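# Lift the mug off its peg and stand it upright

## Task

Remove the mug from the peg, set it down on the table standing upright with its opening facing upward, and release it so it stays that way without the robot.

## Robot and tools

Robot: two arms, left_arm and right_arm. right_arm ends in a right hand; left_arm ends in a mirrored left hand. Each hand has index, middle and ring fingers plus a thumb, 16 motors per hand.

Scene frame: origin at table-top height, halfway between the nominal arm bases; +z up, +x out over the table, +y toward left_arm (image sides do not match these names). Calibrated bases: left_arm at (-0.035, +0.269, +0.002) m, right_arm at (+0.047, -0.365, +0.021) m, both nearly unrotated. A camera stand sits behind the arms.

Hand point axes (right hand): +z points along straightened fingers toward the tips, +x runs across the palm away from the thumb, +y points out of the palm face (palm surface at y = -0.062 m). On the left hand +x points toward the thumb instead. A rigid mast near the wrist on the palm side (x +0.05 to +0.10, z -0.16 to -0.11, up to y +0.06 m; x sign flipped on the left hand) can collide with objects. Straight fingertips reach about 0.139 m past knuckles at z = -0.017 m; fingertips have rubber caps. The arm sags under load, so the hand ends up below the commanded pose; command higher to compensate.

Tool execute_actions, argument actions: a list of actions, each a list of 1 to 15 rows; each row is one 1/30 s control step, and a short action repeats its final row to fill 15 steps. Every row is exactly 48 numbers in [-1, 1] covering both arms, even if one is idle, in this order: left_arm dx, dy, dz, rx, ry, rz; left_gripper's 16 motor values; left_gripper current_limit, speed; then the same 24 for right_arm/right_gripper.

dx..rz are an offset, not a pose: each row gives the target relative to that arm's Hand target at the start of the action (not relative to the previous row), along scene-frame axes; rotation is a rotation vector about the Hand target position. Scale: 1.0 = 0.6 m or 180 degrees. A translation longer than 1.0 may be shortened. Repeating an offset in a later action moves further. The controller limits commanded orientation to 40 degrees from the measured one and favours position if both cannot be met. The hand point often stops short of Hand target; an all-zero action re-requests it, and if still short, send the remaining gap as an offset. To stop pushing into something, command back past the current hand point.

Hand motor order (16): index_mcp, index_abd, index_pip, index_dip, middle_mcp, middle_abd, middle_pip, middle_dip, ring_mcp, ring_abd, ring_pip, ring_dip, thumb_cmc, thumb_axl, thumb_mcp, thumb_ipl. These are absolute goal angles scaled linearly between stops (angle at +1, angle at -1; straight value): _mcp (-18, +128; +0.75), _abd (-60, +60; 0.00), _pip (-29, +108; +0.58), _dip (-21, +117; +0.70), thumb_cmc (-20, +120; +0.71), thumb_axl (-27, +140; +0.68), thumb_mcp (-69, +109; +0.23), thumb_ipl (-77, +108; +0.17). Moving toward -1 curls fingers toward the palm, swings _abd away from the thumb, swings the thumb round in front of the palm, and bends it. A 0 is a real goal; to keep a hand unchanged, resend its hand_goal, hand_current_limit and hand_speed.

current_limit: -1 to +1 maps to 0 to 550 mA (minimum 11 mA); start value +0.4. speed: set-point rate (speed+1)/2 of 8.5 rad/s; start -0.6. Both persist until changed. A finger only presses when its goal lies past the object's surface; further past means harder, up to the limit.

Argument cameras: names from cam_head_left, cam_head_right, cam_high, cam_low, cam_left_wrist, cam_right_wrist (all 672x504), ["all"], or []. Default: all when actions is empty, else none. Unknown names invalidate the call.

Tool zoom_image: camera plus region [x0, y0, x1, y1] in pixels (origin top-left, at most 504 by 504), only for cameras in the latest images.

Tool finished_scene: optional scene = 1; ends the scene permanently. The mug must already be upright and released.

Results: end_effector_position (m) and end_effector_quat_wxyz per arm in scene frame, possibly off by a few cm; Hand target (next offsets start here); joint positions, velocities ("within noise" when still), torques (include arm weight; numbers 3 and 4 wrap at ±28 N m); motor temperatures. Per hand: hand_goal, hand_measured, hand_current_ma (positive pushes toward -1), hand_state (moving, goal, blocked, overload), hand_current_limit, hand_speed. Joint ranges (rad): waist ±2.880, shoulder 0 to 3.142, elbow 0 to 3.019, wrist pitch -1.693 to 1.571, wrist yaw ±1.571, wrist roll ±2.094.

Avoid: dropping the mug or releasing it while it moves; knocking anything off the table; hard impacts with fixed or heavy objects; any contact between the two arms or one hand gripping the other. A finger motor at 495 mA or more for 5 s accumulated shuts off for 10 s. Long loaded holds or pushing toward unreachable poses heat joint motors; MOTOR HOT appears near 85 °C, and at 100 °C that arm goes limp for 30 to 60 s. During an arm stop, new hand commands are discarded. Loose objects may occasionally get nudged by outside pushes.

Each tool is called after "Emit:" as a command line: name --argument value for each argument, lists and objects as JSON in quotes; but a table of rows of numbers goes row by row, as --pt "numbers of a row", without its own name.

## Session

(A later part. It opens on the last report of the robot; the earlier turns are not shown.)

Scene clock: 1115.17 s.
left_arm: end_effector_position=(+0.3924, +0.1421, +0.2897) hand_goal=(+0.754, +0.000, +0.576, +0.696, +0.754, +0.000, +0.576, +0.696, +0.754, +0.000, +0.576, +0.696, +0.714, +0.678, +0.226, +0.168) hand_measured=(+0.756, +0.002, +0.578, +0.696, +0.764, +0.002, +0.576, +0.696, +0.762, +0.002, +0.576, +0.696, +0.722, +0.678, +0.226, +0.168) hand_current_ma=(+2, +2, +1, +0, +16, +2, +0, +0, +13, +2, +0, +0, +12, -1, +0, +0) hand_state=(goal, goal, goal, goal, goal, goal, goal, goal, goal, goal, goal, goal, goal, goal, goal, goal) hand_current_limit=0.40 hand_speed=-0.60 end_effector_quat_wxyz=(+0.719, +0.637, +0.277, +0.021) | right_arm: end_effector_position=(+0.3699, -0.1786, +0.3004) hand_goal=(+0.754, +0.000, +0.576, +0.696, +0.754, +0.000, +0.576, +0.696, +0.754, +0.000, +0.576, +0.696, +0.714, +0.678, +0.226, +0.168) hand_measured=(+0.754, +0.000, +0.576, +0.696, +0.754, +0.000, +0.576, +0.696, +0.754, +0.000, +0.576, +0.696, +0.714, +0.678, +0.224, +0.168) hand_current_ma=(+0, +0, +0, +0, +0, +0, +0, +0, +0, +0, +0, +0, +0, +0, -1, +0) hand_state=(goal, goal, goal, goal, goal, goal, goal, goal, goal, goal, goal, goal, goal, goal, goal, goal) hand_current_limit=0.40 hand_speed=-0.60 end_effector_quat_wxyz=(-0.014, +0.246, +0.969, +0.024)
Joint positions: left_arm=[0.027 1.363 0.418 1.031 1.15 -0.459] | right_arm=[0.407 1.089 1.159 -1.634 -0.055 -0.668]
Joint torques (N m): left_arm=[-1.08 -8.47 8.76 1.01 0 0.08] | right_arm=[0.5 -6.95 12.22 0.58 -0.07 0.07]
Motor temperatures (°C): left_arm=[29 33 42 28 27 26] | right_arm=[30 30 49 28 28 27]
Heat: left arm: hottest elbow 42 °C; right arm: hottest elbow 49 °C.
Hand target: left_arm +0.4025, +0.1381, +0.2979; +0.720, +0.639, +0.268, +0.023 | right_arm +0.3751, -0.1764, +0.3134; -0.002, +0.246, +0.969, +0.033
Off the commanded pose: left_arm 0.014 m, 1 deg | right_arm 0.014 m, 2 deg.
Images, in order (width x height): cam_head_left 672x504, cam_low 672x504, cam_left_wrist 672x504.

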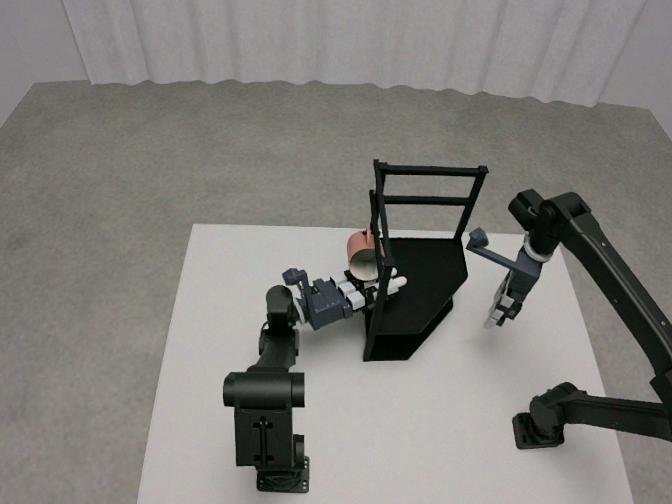

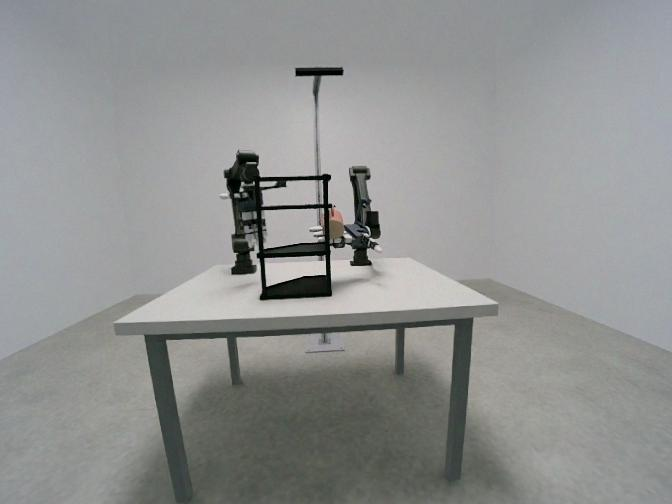

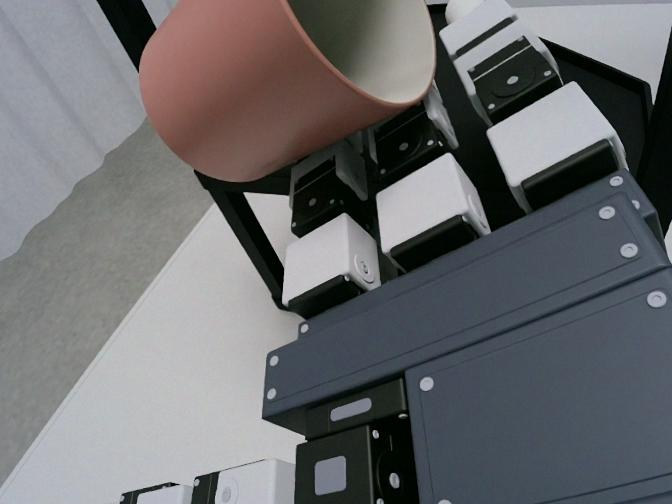

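Emit:
execute_actions --actions '[[[0,0,0.0233,0,0,0,0.754,0,0.576,0.696,0.754,0,0.576,0.696,0.754,0,0.576,0.696,0.714,0.678,0.226,0.168,0.4,-0.6,0,0,0,0,0,0,0.754,0,0.576,0.696,0.754,0,0.576,0.696,0.754,0,0.576,0.696,0.714,0.678,0.226,0.168,0.4,-0.6]],[[0.014,-0.028,0,0,0,-0.019,0.754,0,0.576,0.696,0.754,0,0.576,0.696,0.754,0,0.576,0.696,0.714,0.678,0.226,0.168,0.4,-0.6,0,0,0,0,0,0,0.754,0,0.576,0.696,0.754,0,0.576,0.696,0.754,0,0.576,0.696,0.714,0.678,0.226,0.168,0.4,-0.6]]]' --cameras '["cam_low","cam_head_left","cam_left_wrist"]'

Emit:
zoom_image --camera "cam_low" --region '[310, 190, 380, 260]'

Emit:
zoom_image --camera "cam_head_left" --region '[310, 220, 410, 320]'

Scene clock: 1190.77 s.
left_arm: end_effector_position=(+0.4007, +0.1246, +0.2983) hand_goal=(+0.754, +0.000, +0.576, +0.696, +0.754, +0.000, +0.576, +0.696, +0.754, +0.000, +0.576, +0.696, +0.714, +0.678, +0.226, +0.168) hand_measured=(+0.766, +0.000, +0.578, +0.696, +0.768, +0.002, +0.576, +0.696, +0.762, +0.002, +0.576, +0.696, +0.722, +0.678, +0.226, +0.168) hand_current_ma=(+22, +0, +1, +0, +24, +2, +0, +0, +13, +2, +0, +0, +12, -1, +0, +0) hand_state=(goal, goal, goal, goal, goal, goal, goal, goal, goal, goal, goal, goal, goal, goal, goal, goal) hand_current_limit=0.40 hand_speed=-0.60 end_effector_quat_wxyz=(+0.717, +0.646, +0.262, -0.005) | right_arm: end_effector_position=(+0.3699, -0.1786, +0.3004) hand_goal=(+0.754, +0.000, +0.576, +0.696, +0.754, +0.000, +0.576, +0.696, +0.754, +0.000, +0.576, +0.696, +0.714, +0.678, +0.226, +0.168) hand_measured=(+0.754, +0.000, +0.576, +0.696, +0.754, +0.000, +0.576, +0.696, +0.754, +0.000, +0.576, +0.696, +0.714, +0.678, +0.224, +0.168) hand_current_ma=(+0, +0, +0, +0, +0, +0, +0, +0, +0, +0, +0, +0, +0, +0, -1, +0) hand_state=(goal, goal, goal, goal, goal, goal, goal, goal, goal, goal, goal, goal, goal, goal, goal, goal) hand_current_limit=0.40 hand_speed=-0.60 end_effector_quat_wxyz=(-0.014, +0.246, +0.969, +0.024)
Joint positions: left_arm=[-0.006 1.365 0.468 0.969 1.178 -0.459] | right_arm=[0.407 1.089 1.159 -1.634 -0.055 -0.668]
Joint torques (N m): left_arm=[-0.97 -9.52 9.44 1.25 0.05 0.08] | right_arm=[0.79 -7.65 12.15 0.68 -0.06 0.11]
Heat: left arm: hottest elbow 43 °C; right arm: hottest elbow 50 °C.
Hand target: left_arm +0.4109, +0.1214, +0.3119; +0.721, +0.647, +0.249, +0.002 | right_arm +0.3751, -0.1764, +0.3134; -0.002, +0.246, +0.969, +0.033
Off the commanded pose: left_arm 0.017 m, 2 deg | right_arm 0.014 m, 2 deg.
Images, in order (width x height): cam_head_left 672x504, cam_low 672x504, cam_left_wrist 672x504.

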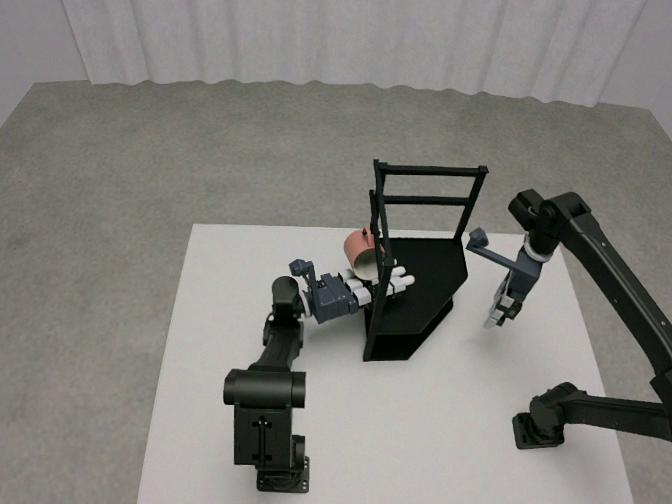

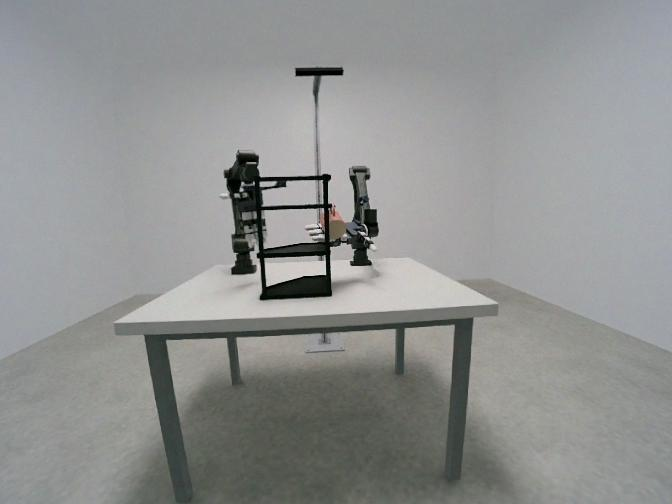

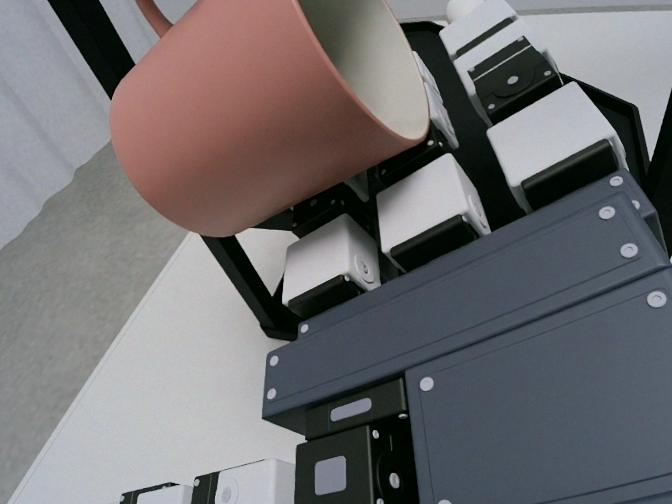

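Scaled by 7.200 from the camera's 672x504 image, which has a finer 960x720 frame.

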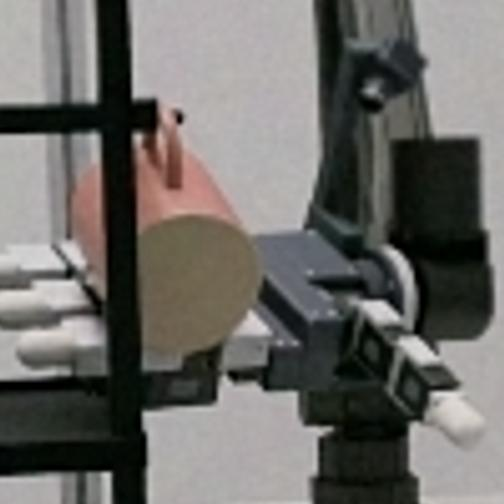

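Scaled by 5.040 from the camera's 672x504 image, which has a finer 960x720 frame.

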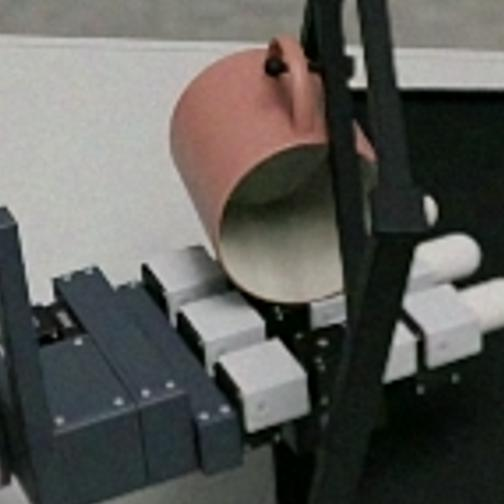

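Emit:
execute_actions --actions '[[[0.0135,-0.034,0,0,0,0,0.754,0,0.576,0.696,0.754,0,0.576,0.696,0.754,0,0.576,0.696,0.714,0.678,0.226,0.168,0.4,-0.6,0,0,0,0,0,0,0.754,0,0.576,0.696,0.754,0,0.576,0.696,0.754,0,0.576,0.696,0.714,0.678,0.226,0.168,0.4,-0.6]]]' --cameras '["cam_low","cam_head_left","cam_left_wrist"]'

Emit:
zoom_image --camera "cam_low" --region '[310, 190, 380, 260]'

Emit:
zoom_image --camera "cam_head_left" --region '[310, 220, 410, 320]'

Scene clock: 1222.63 s.
left_arm: end_effector_position=(+0.4073, +0.1153, +0.3006) hand_goal=(+0.754, +0.000, +0.576, +0.696, +0.754, +0.000, +0.576, +0.696, +0.754, +0.000, +0.576, +0.696, +0.714, +0.678, +0.226, +0.168) hand_measured=(+0.778, +0.000, +0.578, +0.696, +0.778, +0.002, +0.576, +0.696, +0.762, +0.002, +0.576, +0.696, +0.724, +0.678, +0.226, +0.168) hand_current_ma=(+51, +0, +1, +0, +54, +2, +1, +0, +13, +2, +0, +0, +13, -1, +0, +0) hand_state=(blocked, goal, goal, goal, blocked, goal, goal, goal, goal, goal, goal, goal, goal, goal, goal, goal) hand_current_limit=0.40 hand_speed=-0.60 end_effector_quat_wxyz=(+0.718, +0.644, +0.263, +0.005) | right_arm: end_effector_position=(+0.3699, -0.1786, +0.3004) hand_goal=(+0.754, +0.000, +0.576, +0.696, +0.754, +0.000, +0.576, +0.696, +0.754, +0.000, +0.576, +0.696, +0.714, +0.678, +0.226, +0.168) hand_measured=(+0.754, +0.000, +0.576, +0.696, +0.754, +0.000, +0.576, +0.696, +0.754, +0.000, +0.576, +0.696, +0.714, +0.678, +0.224, +0.168) hand_current_ma=(+0, +0, +0, +0, +0, +0, +0, +0, +0, +0, +0, +0, +0, +0, -1, +0) hand_state=(goal, goal, goal, goal, goal, goal, goal, goal, goal, goal, goal, goal, goal, goal, goal, goal) hand_current_limit=0.40 hand_speed=-0.60 end_effector_quat_wxyz=(-0.014, +0.246, +0.969, +0.024)
Joint positions: left_arm=[-0.04 1.376 0.483 0.967 1.126 -0.448] | right_arm=[0.407 1.089 1.159 -1.634 -0.055 -0.668]
Joint torques (N m): left_arm=[-3.08 -8.82 10 0.96 -0.16 0.06] | right_arm=[0.73 -6.71 12.27 0.7 -0.06 0.03]
Heat: left arm: hottest elbow 44 °C; right arm: hottest elbow 50 °C.
Hand target: left_arm +0.4191, +0.1010, +0.3119; +0.721, +0.647, +0.249, +0.002 | right_arm +0.3751, -0.1764, +0.3134; -0.002, +0.246, +0.969, +0.033
Off the commanded pose: left_arm 0.022 m, 2 deg | right_arm 0.014 m, 2 deg.
Images, in order (width x height): cam_head_left 672x504, cam_low 672x504, cam_left_wrist 672x504.

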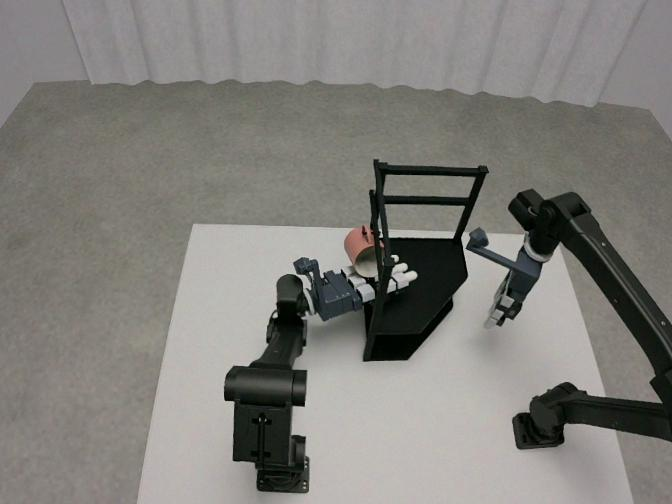

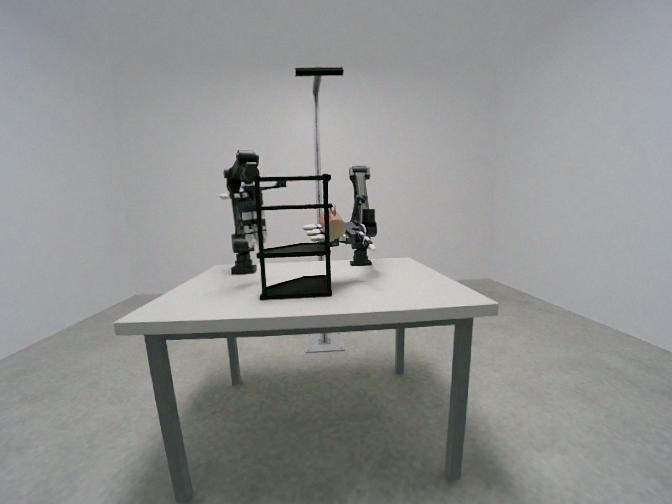

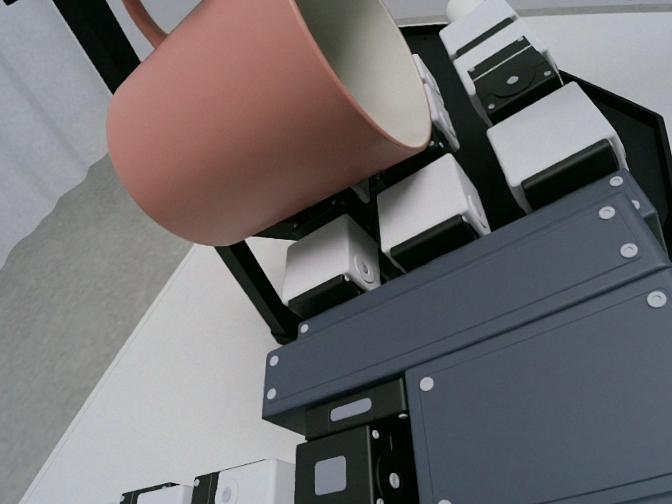

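Scaled by 7.200 from the camera's 672x504 image, which has a finer 960x720 frame.

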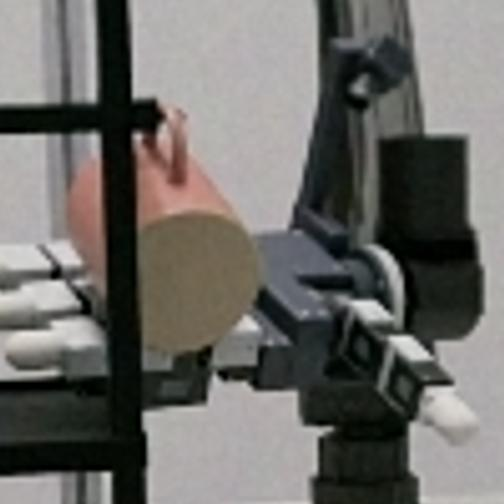

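Scaled by 5.040 from the camera's 672x504 image, which has a finer 960x720 frame.

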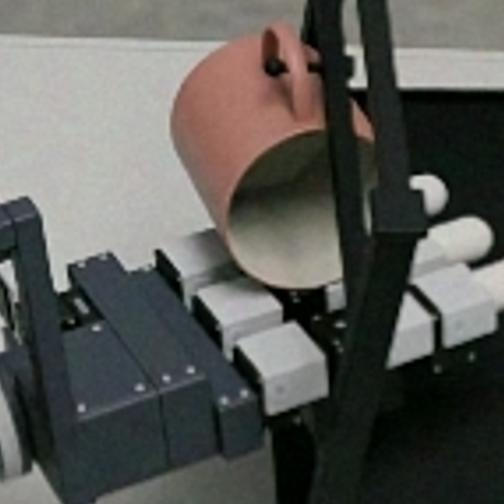

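Emit:
execute_actions --actions '[[[0,0.017,0,0,0,0,0.754,0,0.576,0.696,0.754,0,0.576,0.696,0.754,0,0.576,0.696,-0.571,0.678,0.226,0.168,0.4,-0.6,0,0,0,0,0,0,0.754,0,0.576,0.696,0.754,0,0.576,0.696,0.754,0,0.576,0.696,0.714,0.678,0.226,0.168,0.4,-0.6]],[[0,0,0,0,0,0,0.754,0,0.2,0.45,0.754,0,0.2,0.45,0.754,0,0.576,0.696,-0.571,0.678,0.1,0.0,0.4,-0.8,0,0,0,0,0,0,0.754,0,0.576,0.696,0.754,0,0.576,0.696,0.754,0,0.576,0.696,0.714,0.678,0.226,0.168,0.4,-0.6]],[[0,0,0,0,0,0,0.754,0,0.2,0.45,0.754,0,0.2,0.45,0.754,0,0.576,0.696,-0.571,0.678,0.1,0.0,0.4,-0.8,0,0,0,0,0,0,0.754,0,0.576,0.696,0.754,0,0.576,0.696,0.754,0,0.576,0.696,0.714,0.678,0.226,0.168,0.4,-0.6]]]' --cameras '["cam_low","cam_head_left","cam_left_wrist"]'

Emit:
zoom_image --camera "cam_low" --region '[310, 190, 380, 260]'

Emit:
zoom_image --camera "cam_head_left" --region '[310, 220, 410, 320]'

Scene clock: 1261.07 s.
left_arm: end_effector_position=(+0.4076, +0.1154, +0.3006) hand_goal=(+0.754, +0.000, +0.200, +0.450, +0.754, +0.000, +0.200, +0.450, +0.754, +0.000, +0.576, +0.696, -0.570, +0.678, +0.100, +0.000) hand_measured=(+0.778, +0.002, +0.208, +0.454, +0.778, +0.002, +0.208, +0.454, +0.762, +0.002, +0.576, +0.696, -0.558, +0.678, +0.102, +0.002) hand_current_ma=(+53, +1, +12, +4, +53, +2, +12, +3, +13, +2, +0, +0, +20, -1, +1, +2) hand_state=(blocked, goal, goal, goal, blocked, goal, goal, goal, goal, goal, goal, goal, goal, goal, goal, goal) hand_current_limit=0.40 hand_speed=-0.80 end_effector_quat_wxyz=(+0.718, +0.646, +0.259, +0.000) | right_arm: end_effector_position=(+0.3699, -0.1786, +0.3004) hand_goal=(+0.754, +0.000, +0.576, +0.696, +0.754, +0.000, +0.576, +0.696, +0.754, +0.000, +0.576, +0.696, +0.714, +0.678, +0.226, +0.168) hand_measured=(+0.754, +0.000, +0.576, +0.696, +0.754, +0.000, +0.576, +0.696, +0.754, +0.000, +0.576, +0.696, +0.714, +0.678, +0.224, +0.168) hand_current_ma=(+0, +0, +0, +0, +0, +0, +0, +0, +0, +0, +0, +0, +0, +0, -1, +0) hand_state=(goal, goal, goal, goal, goal, goal, goal, goal, goal, goal, goal, goal, goal, goal, goal, goal) hand_current_limit=0.40 hand_speed=-0.60 end_effector_quat_wxyz=(-0.014, +0.246, +0.969, +0.024)
Joint positions: left_arm=[-0.035 1.381 0.489 0.967 1.146 -0.449] | right_arm=[0.407 1.089 1.159 -1.634 -0.055 -0.668]
Joint torques (N m): left_arm=[-1.26 -8.82 9.55 1.09 0.19 0.02] | right_arm=[0.67 -7.88 12.33 0.65 -0.08 0.05]
Motor temperatures (°C): left_arm=[29 33 48 27 27 26] | right_arm=[30 30 50 28 28 27]
Heat: left arm: hottest elbow 48 °C; right arm: hottest elbow 50 °C.
Hand target: left_arm +0.4191, +0.1112, +0.3119; +0.721, +0.647, +0.249, +0.002 | right_arm +0.3751, -0.1764, +0.3134; -0.002, +0.246, +0.969, +0.033
Off the commanded pose: left_arm 0.017 m, 1 deg | right_arm 0.014 m, 2 deg.
Images, in order (width x height): cam_head_left 672x504, cam_low 672x504, cam_left_wrist 672x504.

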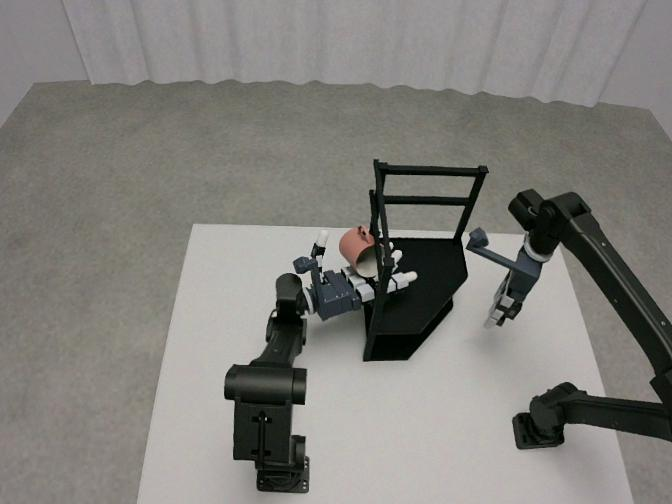

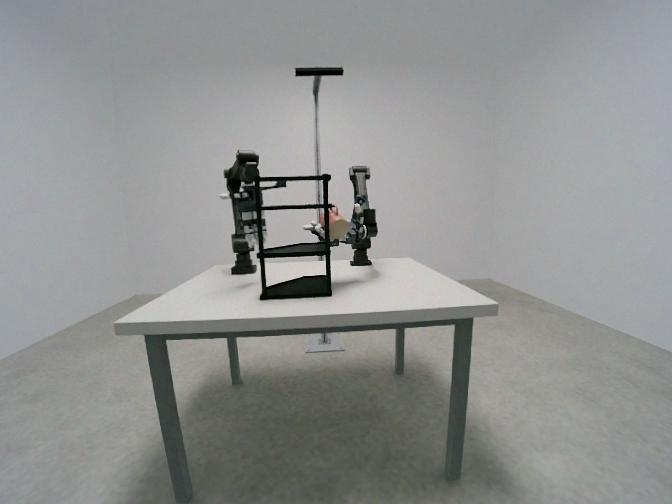

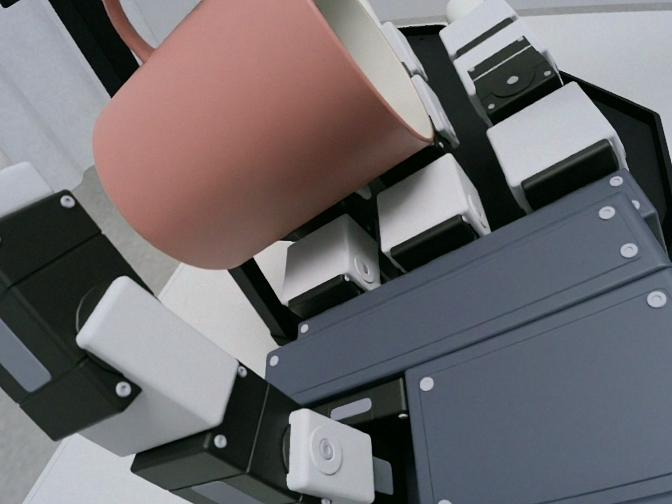

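Scaled by 7.200 from the camera's 672x504 image, which has a finer 960x720 frame.

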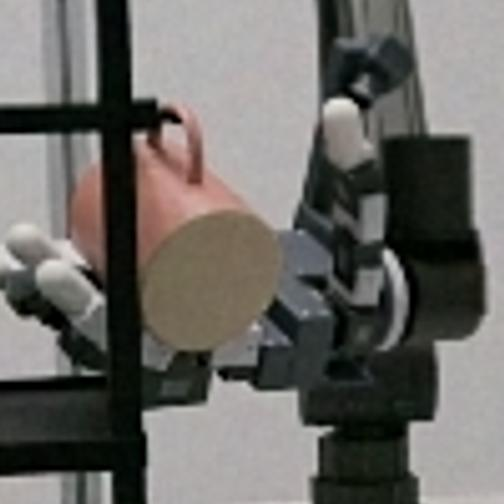

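Scaled by 5.040 from the camera's 672x504 image, which has a finer 960x720 frame.

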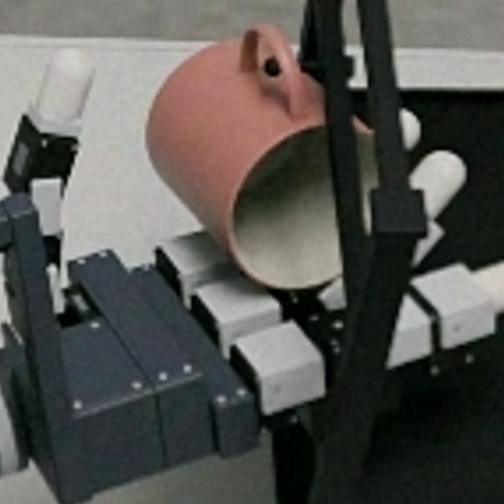

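Emit:
execute_actions --actions '[[[0,0,0,0,0,0,0.754,0,0.0,0.3,0.754,0,0.0,0.3,0.754,0,0.576,0.696,-0.571,0.678,-0.05,-0.05,0.4,-0.8,0,0,0,0,0,0,0.754,0,0.576,0.696,0.754,0,0.576,0.696,0.754,0,0.576,0.696,0.714,0.678,0.226,0.168,0.4,-0.6]],[[0,0,0,0,0,0,0.754,0,-0.1,0.2,0.754,0,-0.1,0.2,0.754,0,0.576,0.696,-0.571,0.678,-0.05,-0.1,0.4,-0.8,0,0,0,0,0,0,0.754,0,0.576,0.696,0.754,0,0.576,0.696,0.754,0,0.576,0.696,0.714,0.678,0.226,0.168,0.4,-0.6]]]' --cameras '["cam_low","cam_head_left","cam_left_wrist"]'

Emit:
zoom_image --camera "cam_low" --region '[310, 190, 380, 260]'

Emit:
zoom_image --camera "cam_head_left" --region '[310, 220, 410, 320]'

Scene clock: 1280.13 s.
left_arm: end_effector_position=(+0.4081, +0.1152, +0.3014) hand_goal=(+0.754, +0.000, -0.100, +0.200, +0.754, +0.000, -0.100, +0.200, +0.754, +0.000, +0.576, +0.696, -0.570, +0.678, -0.050, -0.100) hand_measured=(+0.778, +0.002, -0.086, +0.206, +0.776, +0.002, -0.092, +0.204, +0.762, +0.002, +0.576, +0.696, -0.558, +0.678, -0.050, -0.098) hand_current_ma=(+54, +1, +23, +8, +49, +2, +11, +4, +13, +2, +0, +0, +18, -1, +0, +1) hand_state=(blocked, goal, goal, goal, blocked, goal, goal, goal, goal, goal, goal, goal, goal, goal, goal, goal) hand_current_limit=0.40 hand_speed=-0.80 end_effector_quat_wxyz=(+0.718, +0.646, +0.258, +0.000) | right_arm: end_effector_position=(+0.3699, -0.1786, +0.3004) hand_goal=(+0.754, +0.000, +0.576, +0.696, +0.754, +0.000, +0.576, +0.696, +0.754, +0.000, +0.576, +0.696, +0.714, +0.678, +0.226, +0.168) hand_measured=(+0.754, +0.000, +0.576, +0.696, +0.754, +0.000, +0.576, +0.696, +0.754, +0.000, +0.576, +0.696, +0.714, +0.678, +0.224, +0.168) hand_current_ma=(+0, +0, +0, +0, +0, +0, +0, +0, +0, +0, +0, +0, +0, +0, -1, +0) hand_state=(goal, goal, goal, goal, goal, goal, goal, goal, goal, goal, goal, goal, goal, goal, goal, goal) hand_current_limit=0.40 hand_speed=-0.60 end_effector_quat_wxyz=(-0.014, +0.246, +0.969, +0.024)
Joint positions: left_arm=[-0.035 1.382 0.491 0.967 1.147 -0.449] | right_arm=[0.407 1.089 1.159 -1.634 -0.055 -0.668]
Joint torques (N m): left_arm=[-1.32 -8.88 9.39 1.14 0.1 0.02] | right_arm=[0.97 -7.53 12.42 0.77 -0.03 0.05]
Heat: left arm: hottest elbow 49 °C; right arm: hottest elbow 50 °C.
Hand target: left_arm +0.4190, +0.1112, +0.3119; +0.721, +0.647, +0.249, +0.002 | right_arm +0.3751, -0.1764, +0.3134; -0.002, +0.246, +0.969, +0.033
Off the commanded pose: left_arm 0.016 m, 1 deg | right_arm 0.014 m, 2 deg.
Images, in order (width x height): cam_head_left 672x504, cam_low 672x504, cam_left_wrist 672x504.

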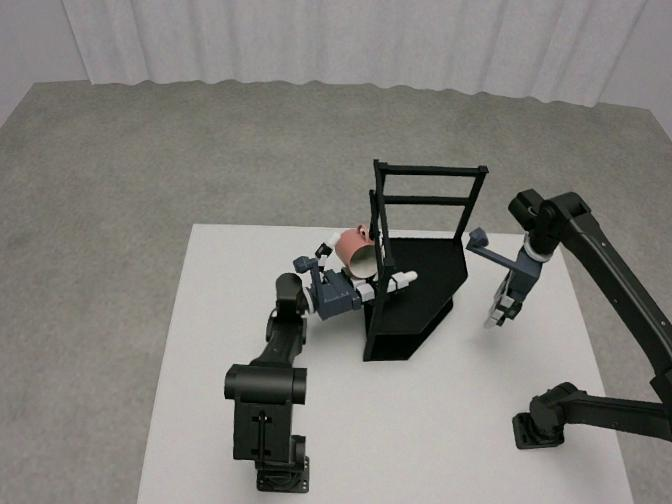

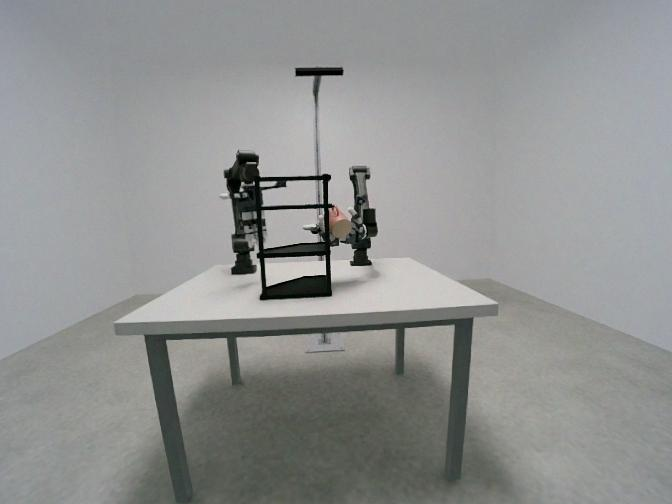

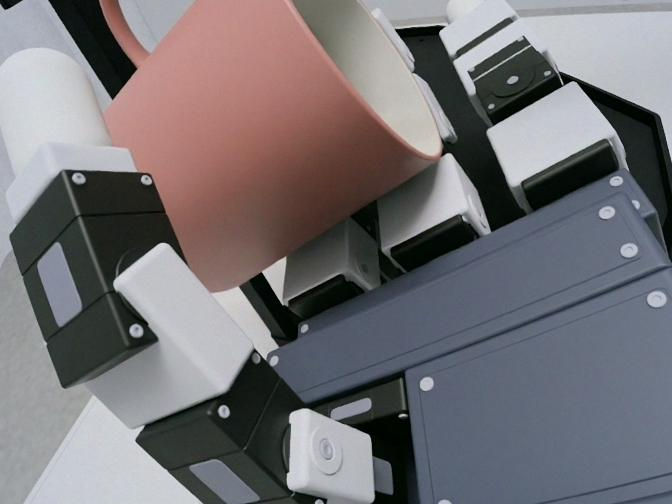

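Scaled by 7.200 from the camera's 672x504 image, which has a finer 960x720 frame.

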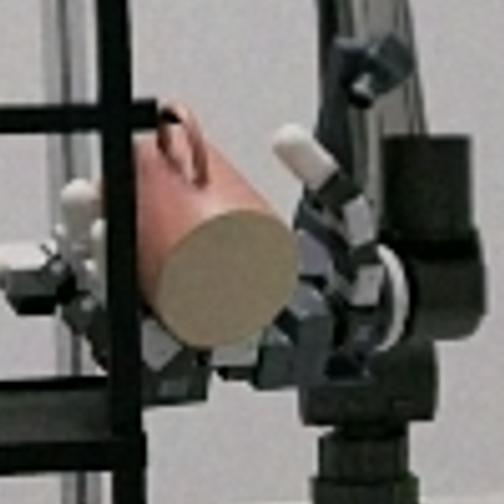

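Scaled by 5.040 from the camera's 672x504 image, which has a finer 960x720 frame.

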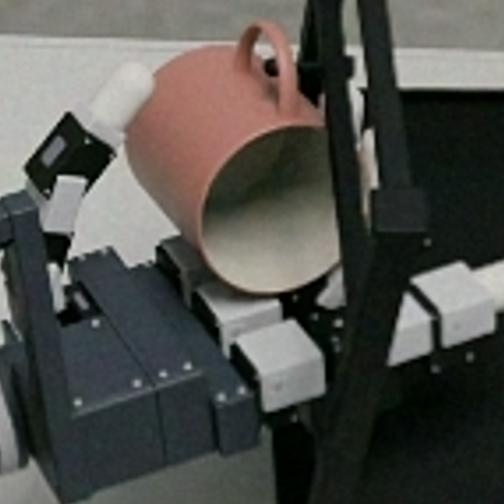

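Emit:
execute_actions --actions '[[[0,0,0,0,0,0,0.754,0,-0.2,0.1,0.754,0,-0.2,0.1,0.754,0,0.576,0.696,-0.571,0.678,-0.25,-0.25,0.3,-0.8,0,0,0,0,0,0,0.754,0,0.576,0.696,0.754,0,0.576,0.696,0.754,0,0.576,0.696,0.714,0.678,0.226,0.168,0.4,-0.6]],[[0,0,0,0,0,0,0.754,0,-0.25,0.0,0.754,0,-0.25,0.0,0.754,0,0.576,0.696,-0.571,0.678,-0.3,-0.45,0.3,-0.8,0,0,0,0,0,0,0.754,0,0.576,0.696,0.754,0,0.576,0.696,0.754,0,0.576,0.696,0.714,0.678,0.226,0.168,0.4,-0.6]]]' --cameras '["cam_low","cam_head_left","cam_left_wrist"]'

Emit:
zoom_image --camera "cam_low" --region '[310, 190, 380, 260]'

Emit:
zoom_image --camera "cam_head_left" --region '[310, 220, 410, 320]'

Scene clock: 1299.73 s.
left_arm: end_effector_position=(+0.4094, +0.1148, +0.3042) hand_goal=(+0.754, +0.000, -0.250, +0.000, +0.754, +0.000, -0.250, +0.000, +0.754, +0.000, +0.576, +0.696, -0.570, +0.678, -0.300, -0.450) hand_measured=(+0.804, -0.002, -0.170, +0.056, +0.802, +0.000, -0.184, +0.036, +0.762, +0.002, +0.576, +0.696, -0.552, +0.688, -0.120, -0.208) hand_current_ma=(+140, -2, +238, +154, +135, +0, +187, +82, +13, +2, +0, +0, +32, +21, +357, +358) hand_state=(blocked, goal, blocked, blocked, blocked, goal, blocked, blocked, goal, goal, goal, goal, goal, goal, blocked, blocked) hand_current_limit=0.30 hand_speed=-0.80 end_effector_quat_wxyz=(+0.719, +0.646, +0.255, +0.002) | right_arm: end_effector_position=(+0.3699, -0.1786, +0.3004) hand_goal=(+0.754, +0.000, +0.576, +0.696, +0.754, +0.000, +0.576, +0.696, +0.754, +0.000, +0.576, +0.696, +0.714, +0.678, +0.226, +0.168) hand_measured=(+0.754, +0.000, +0.576, +0.696, +0.754, +0.000, +0.576, +0.696, +0.754, +0.000, +0.576, +0.696, +0.714, +0.678, +0.224, +0.168) hand_current_ma=(+0, +0, +0, +0, +0, +0, +0, +0, +0, +0, +0, +0, +0, +0, -1, +0) hand_state=(goal, goal, goal, goal, goal, goal, goal, goal, goal, goal, goal, goal, goal, goal, goal, goal) hand_current_limit=0.40 hand_speed=-0.60 end_effector_quat_wxyz=(-0.014, +0.246, +0.969, +0.024)
Joint positions: left_arm=[-0.035 1.382 0.498 0.967 1.149 -0.449] | right_arm=[0.407 1.089 1.159 -1.634 -0.055 -0.668]
Joint torques (N m): left_arm=[-0.85 -9.35 8.87 1.06 0.07 0.02] | right_arm=[0.44 -6.71 12.27 0.59 -0.06 0.07]
Heat: left arm: hottest elbow 46 °C; right arm: hottest elbow 50 °C.
Hand target: left_arm +0.4190, +0.1112, +0.3119; +0.721, +0.647, +0.249, +0.002 | right_arm +0.3751, -0.1764, +0.3134; -0.002, +0.246, +0.969, +0.033
Off the commanded pose: left_arm 0.013 m, 1 deg | right_arm 0.014 m, 2 deg.
Images, in order (width x height): cam_head_left 672x504, cam_low 672x504, cam_left_wrist 672x504.

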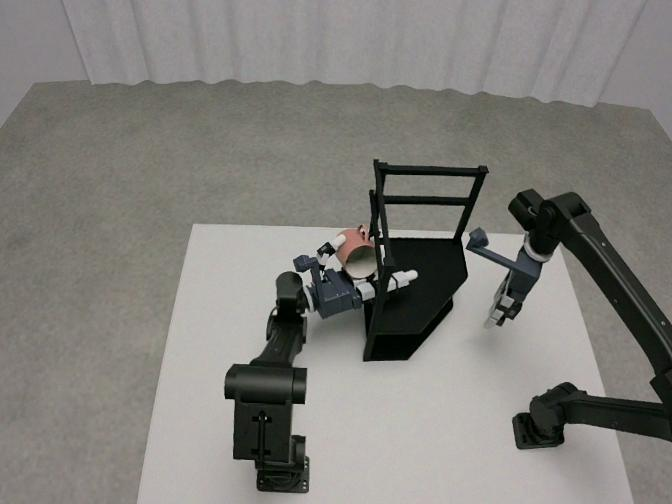

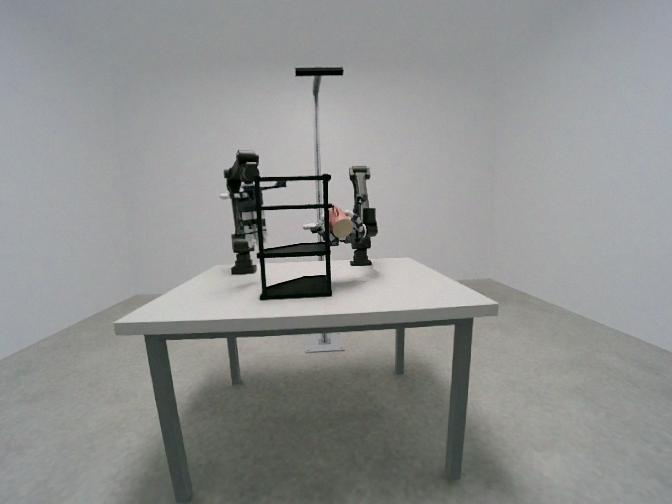

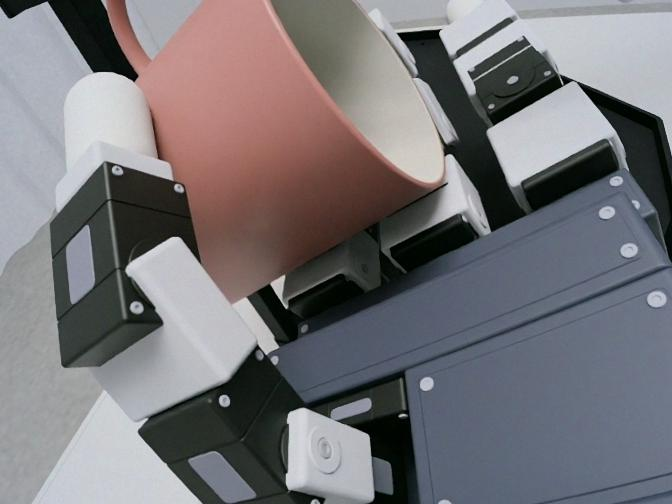

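Scaled by 7.200 from the camera's 672x504 image, which has a finer 960x720 frame.

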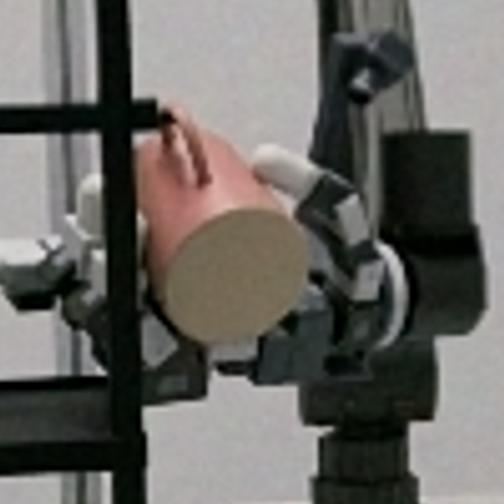

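Scaled by 5.040 from the camera's 672x504 image, which has a finer 960x720 frame.

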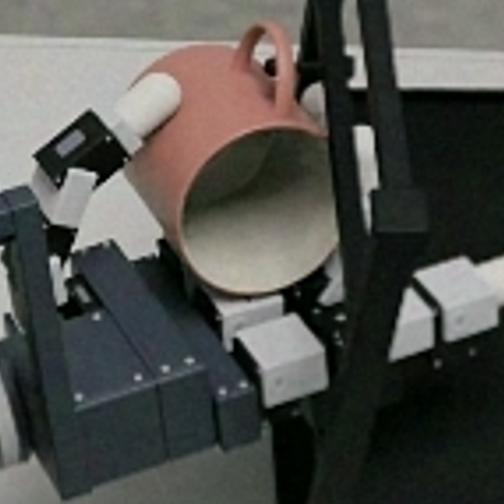

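Emit:
execute_actions --actions '[[[0,0.033,0,0,0,0,0.754,0,-0.25,0.0,0.754,0,-0.25,0.0,0.754,0,0.576,0.696,-0.571,0.678,-0.3,-0.45,0.3,-0.8,0,0,0,0,0,0,0.754,0,0.576,0.696,0.754,0,0.576,0.696,0.754,0,0.576,0.696,0.714,0.678,0.226,0.168,0.4,-0.6]],[[0,0.033,0,0,0,0,0.754,0,-0.25,0.0,0.754,0,-0.25,0.0,0.754,0,0.576,0.696,-0.571,0.678,-0.3,-0.45,0.3,-0.8,0,0,0,0,0,0,0.754,0,0.576,0.696,0.754,0,0.576,0.696,0.754,0,0.576,0.696,0.714,0.678,0.226,0.168,0.4,-0.6]]]' --cameras '["cam_low","cam_head_left","cam_left_wrist"]'

Emit:
zoom_image --camera "cam_low" --region '[310, 190, 380, 260]'

Emit:
zoom_image --camera "cam_head_left" --region '[310, 220, 410, 320]'

Scene clock: 1323.20 s.
left_arm: end_effector_position=(+0.4185, +0.1519, +0.2904) hand_goal=(+0.754, +0.000, -0.250, +0.000, +0.754, +0.000, -0.250, +0.000, +0.754, +0.000, +0.576, +0.696, -0.570, +0.678, -0.300, -0.450) hand_measured=(+0.814, -0.004, -0.172, +0.044, +0.814, +0.000, -0.188, +0.028, +0.762, +0.002, +0.576, +0.696, -0.556, +0.686, -0.120, -0.216) hand_current_ma=(+177, -3, +238, +110, +178, +0, +173, +57, +14, +2, +0, +0, +24, +15, +357, +358) hand_state=(blocked, goal, blocked, blocked, blocked, goal, blocked, blocked, goal, goal, goal, goal, goal, goal, blocked, blocked) hand_current_limit=0.30 hand_speed=-0.80 end_effector_quat_wxyz=(+0.713, +0.643, +0.277, -0.023) | right_arm: end_effector_position=(+0.3699, -0.1786, +0.3004) hand_goal=(+0.754, +0.000, +0.576, +0.696, +0.754, +0.000, +0.576, +0.696, +0.754, +0.000, +0.576, +0.696, +0.714, +0.678, +0.226, +0.168) hand_measured=(+0.754, +0.000, +0.576, +0.696, +0.754, +0.000, +0.576, +0.696, +0.754, +0.000, +0.576, +0.696, +0.714, +0.678, +0.224, +0.168) hand_current_ma=(+0, +0, +0, +0, +0, +0, +0, +0, +0, +0, +0, +0, +0, +0, -1, +0) hand_state=(goal, goal, goal, goal, goal, goal, goal, goal, goal, goal, goal, goal, goal, goal, goal, goal) hand_current_limit=0.40 hand_speed=-0.60 end_effector_quat_wxyz=(-0.014, +0.246, +0.969, +0.024)
Joint positions: left_arm=[0.075 1.414 0.506 0.969 1.263 -0.497] | right_arm=[0.407 1.089 1.159 -1.634 -0.055 -0.668]
Joint torques (N m): left_arm=[-0.85 -11.46 7.88 2.25 0.09 0.17] | right_arm=[1.32 -7.06 12.37 0.76 -0.05 0.06]
Heat: left arm: hottest elbow 45 °C; right arm: hottest elbow 50 °C.
Hand target: left_arm +0.4190, +0.1507, +0.3119; +0.721, +0.647, +0.249, +0.002 | right_arm +0.3751, -0.1764, +0.3134; -0.002, +0.246, +0.969, +0.033
Off the commanded pose: left_arm 0.022 m, 4 deg | right_arm 0.014 m, 2 deg.
Images, in order (width x height): cam_head_left 672x504, cam_low 672x504, cam_left_wrist 672x504.

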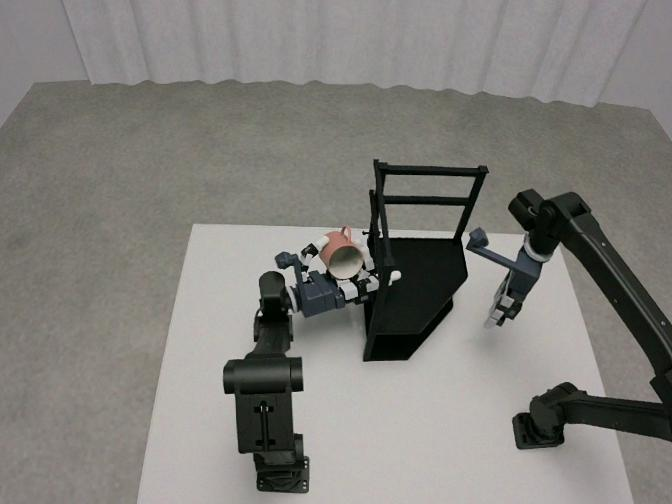

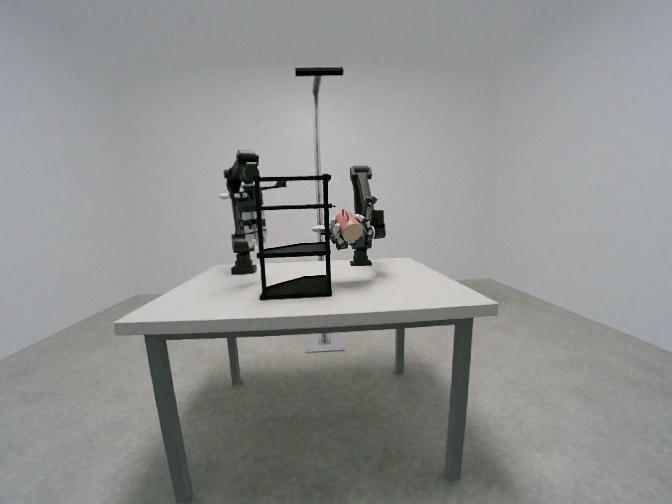

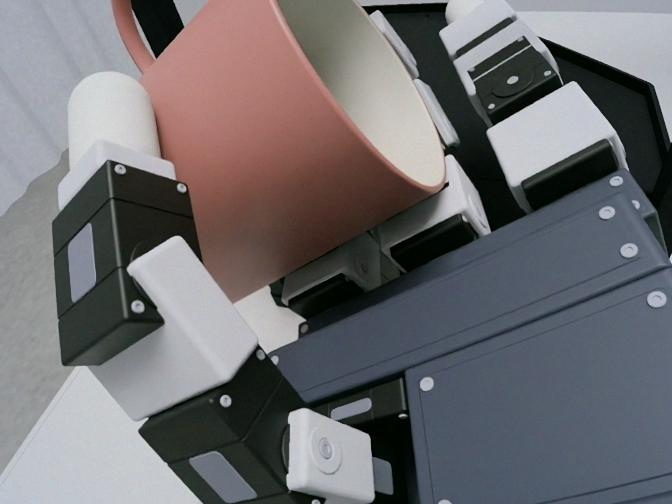

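Scaled by 7.200 from the camera's 672x504 image, which has a finer 960x720 frame.

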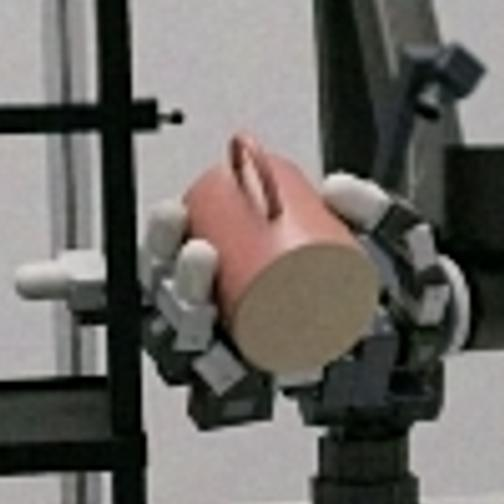

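Scaled by 5.040 from the camera's 672x504 image, which has a finer 960x720 frame.

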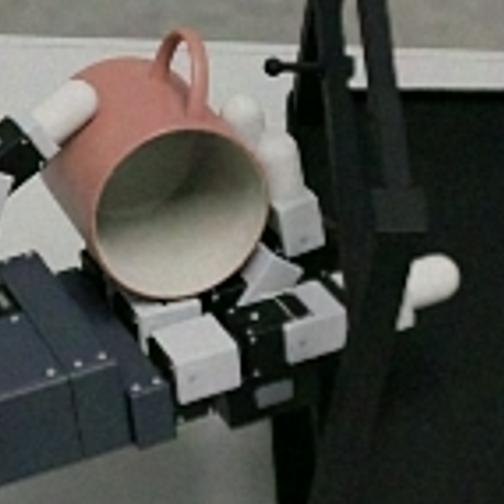

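Emit:
execute_actions --actions '[[[0,0.05,0.01,0,0,0,0.72,0,-0.35,-0.1,0.72,0,-0.35,-0.1,0.754,0,0.576,0.696,-0.571,0.678,-0.4,-0.5,0.5,-0.8,0,0,0,0,0,0,0.754,0,0.576,0.696,0.754,0,0.576,0.696,0.754,0,0.576,0.696,0.714,0.678,0.226,0.168,0.4,-0.6]],[[0,0.067,0.01,0,0,0.02,0.72,0,-0.35,-0.1,0.72,0,-0.35,-0.1,0.754,0,0.576,0.696,-0.571,0.678,-0.4,-0.5,0.5,-0.8,0,0,0,0,0,0,0.754,0,0.576,0.696,0.754,0,0.576,0.696,0.754,0,0.576,0.696,0.714,0.678,0.226,0.168,0.4,-0.6]],[[0,0.067,0.01,0,0,0.03,0.72,0,-0.35,-0.1,0.72,0,-0.35,-0.1,0.754,0,0.576,0.696,-0.571,0.678,-0.4,-0.5,0.5,-0.8,0,0,0,0,0,0,0.754,0,0.576,0.696,0.754,0,0.576,0.696,0.754,0,0.576,0.696,0.714,0.678,0.226,0.168,0.4,-0.6]]]' --cameras '["cam_low","cam_head_left","cam_left_wrist"]'

Scene clock: 1380.13 s.
left_arm: end_effector_position=(+0.4185, +0.2607, +0.3014) hand_goal=(+0.720, +0.000, -0.350, -0.100, +0.720, +0.000, -0.350, -0.100, +0.754, +0.000, +0.576, +0.696, -0.570, +0.678, -0.400, -0.480) hand_measured=(+0.814, -0.008, -0.172, -0.036, +0.814, +0.000, -0.252, -0.052, +0.762, +0.002, +0.576, +0.696, -0.530, +0.706, -0.110, -0.218) hand_current_ma=(+325, -10, +412, +180, +325, +0, +314, +125, +14, +2, +0, +0, +96, +79, +412, +412) hand_state=(blocked, goal, blocked, blocked, blocked, goal, blocked, blocked, goal, goal, goal, goal, blocked, blocked, blocked, blocked) hand_current_limit=0.50 hand_speed=-0.80 end_effector_quat_wxyz=(+0.715, +0.616, +0.331, +0.025) | right_arm: end_effector_position=(+0.3699, -0.1786, +0.3004) hand_goal=(+0.754, +0.000, +0.576, +0.696, +0.754, +0.000, +0.576, +0.696, +0.754, +0.000, +0.576, +0.696, +0.714, +0.678, +0.226, +0.168) hand_measured=(+0.754, +0.000, +0.576, +0.696, +0.754, +0.000, +0.576, +0.696, +0.754, +0.000, +0.576, +0.696, +0.714, +0.678, +0.224, +0.168) hand_current_ma=(+0, +0, +0, +0, +0, +0, +0, +0, +0, +0, +0, +0, +0, +0, -1, +0) hand_state=(goal, goal, goal, goal, goal, goal, goal, goal, goal, goal, goal, goal, goal, goal, goal, goal) hand_current_limit=0.40 hand_speed=-0.60 end_effector_quat_wxyz=(-0.014, +0.246, +0.969, +0.024)
Joint positions: left_arm=[0.345 1.384 0.506 0.997 1.378 -0.576] | right_arm=[0.407 1.089 1.159 -1.634 -0.055 -0.668]
Joint torques (N m): left_arm=[-0.32 -12.16 8.61 2.1 -0.04 0.18] | right_arm=[1.03 -7.47 12.23 0.79 -0.08 0.09]
Heat: left arm: hottest elbow 46 °C; right arm: hottest elbow 51 °C.
Hand target: left_arm +0.4190, +0.2610, +0.3299; +0.718, +0.626, +0.299, +0.058 | right_arm +0.3751, -0.1764, +0.3134; -0.002, +0.246, +0.969, +0.033
Off the commanded pose: left_arm 0.028 m, 6 deg | right_arm 0.014 m, 2 deg.
Images, in order (width x height): cam_head_left 672x504, cam_low 672x504, cam_left_wrist 672x504.

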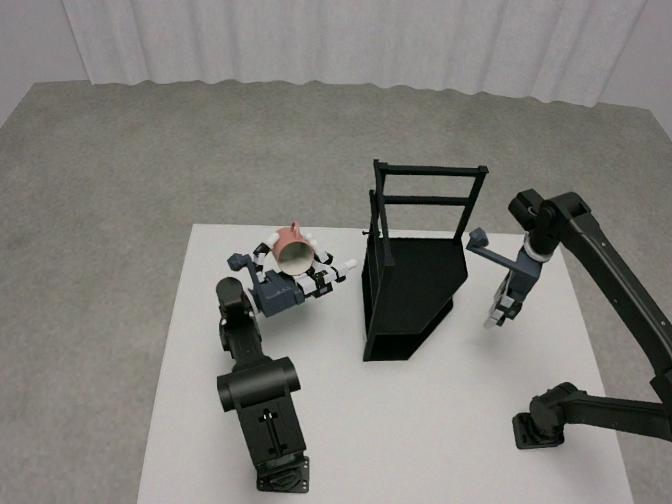

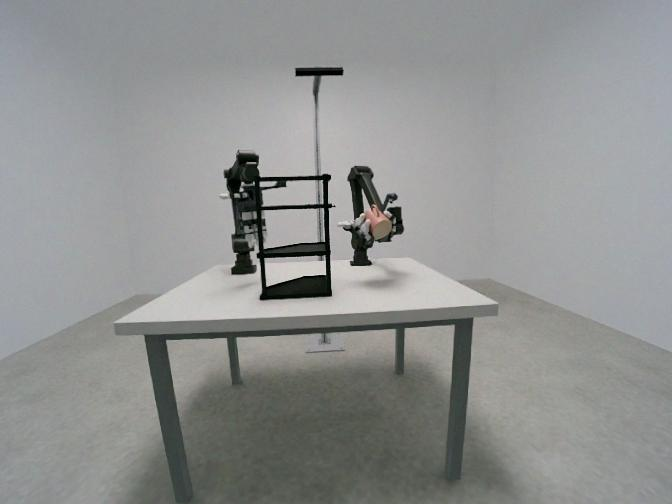

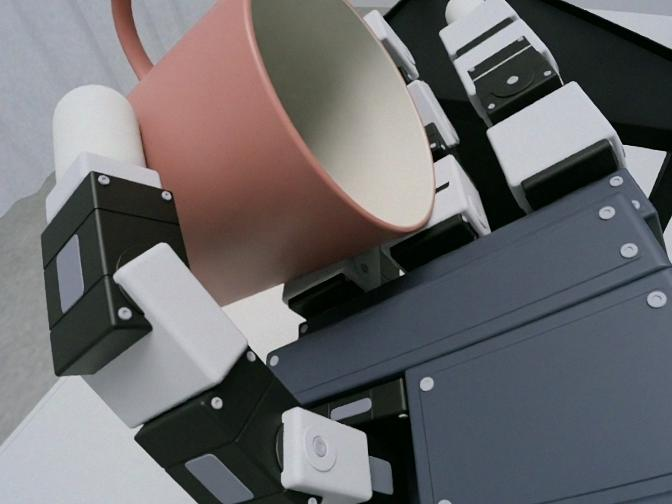

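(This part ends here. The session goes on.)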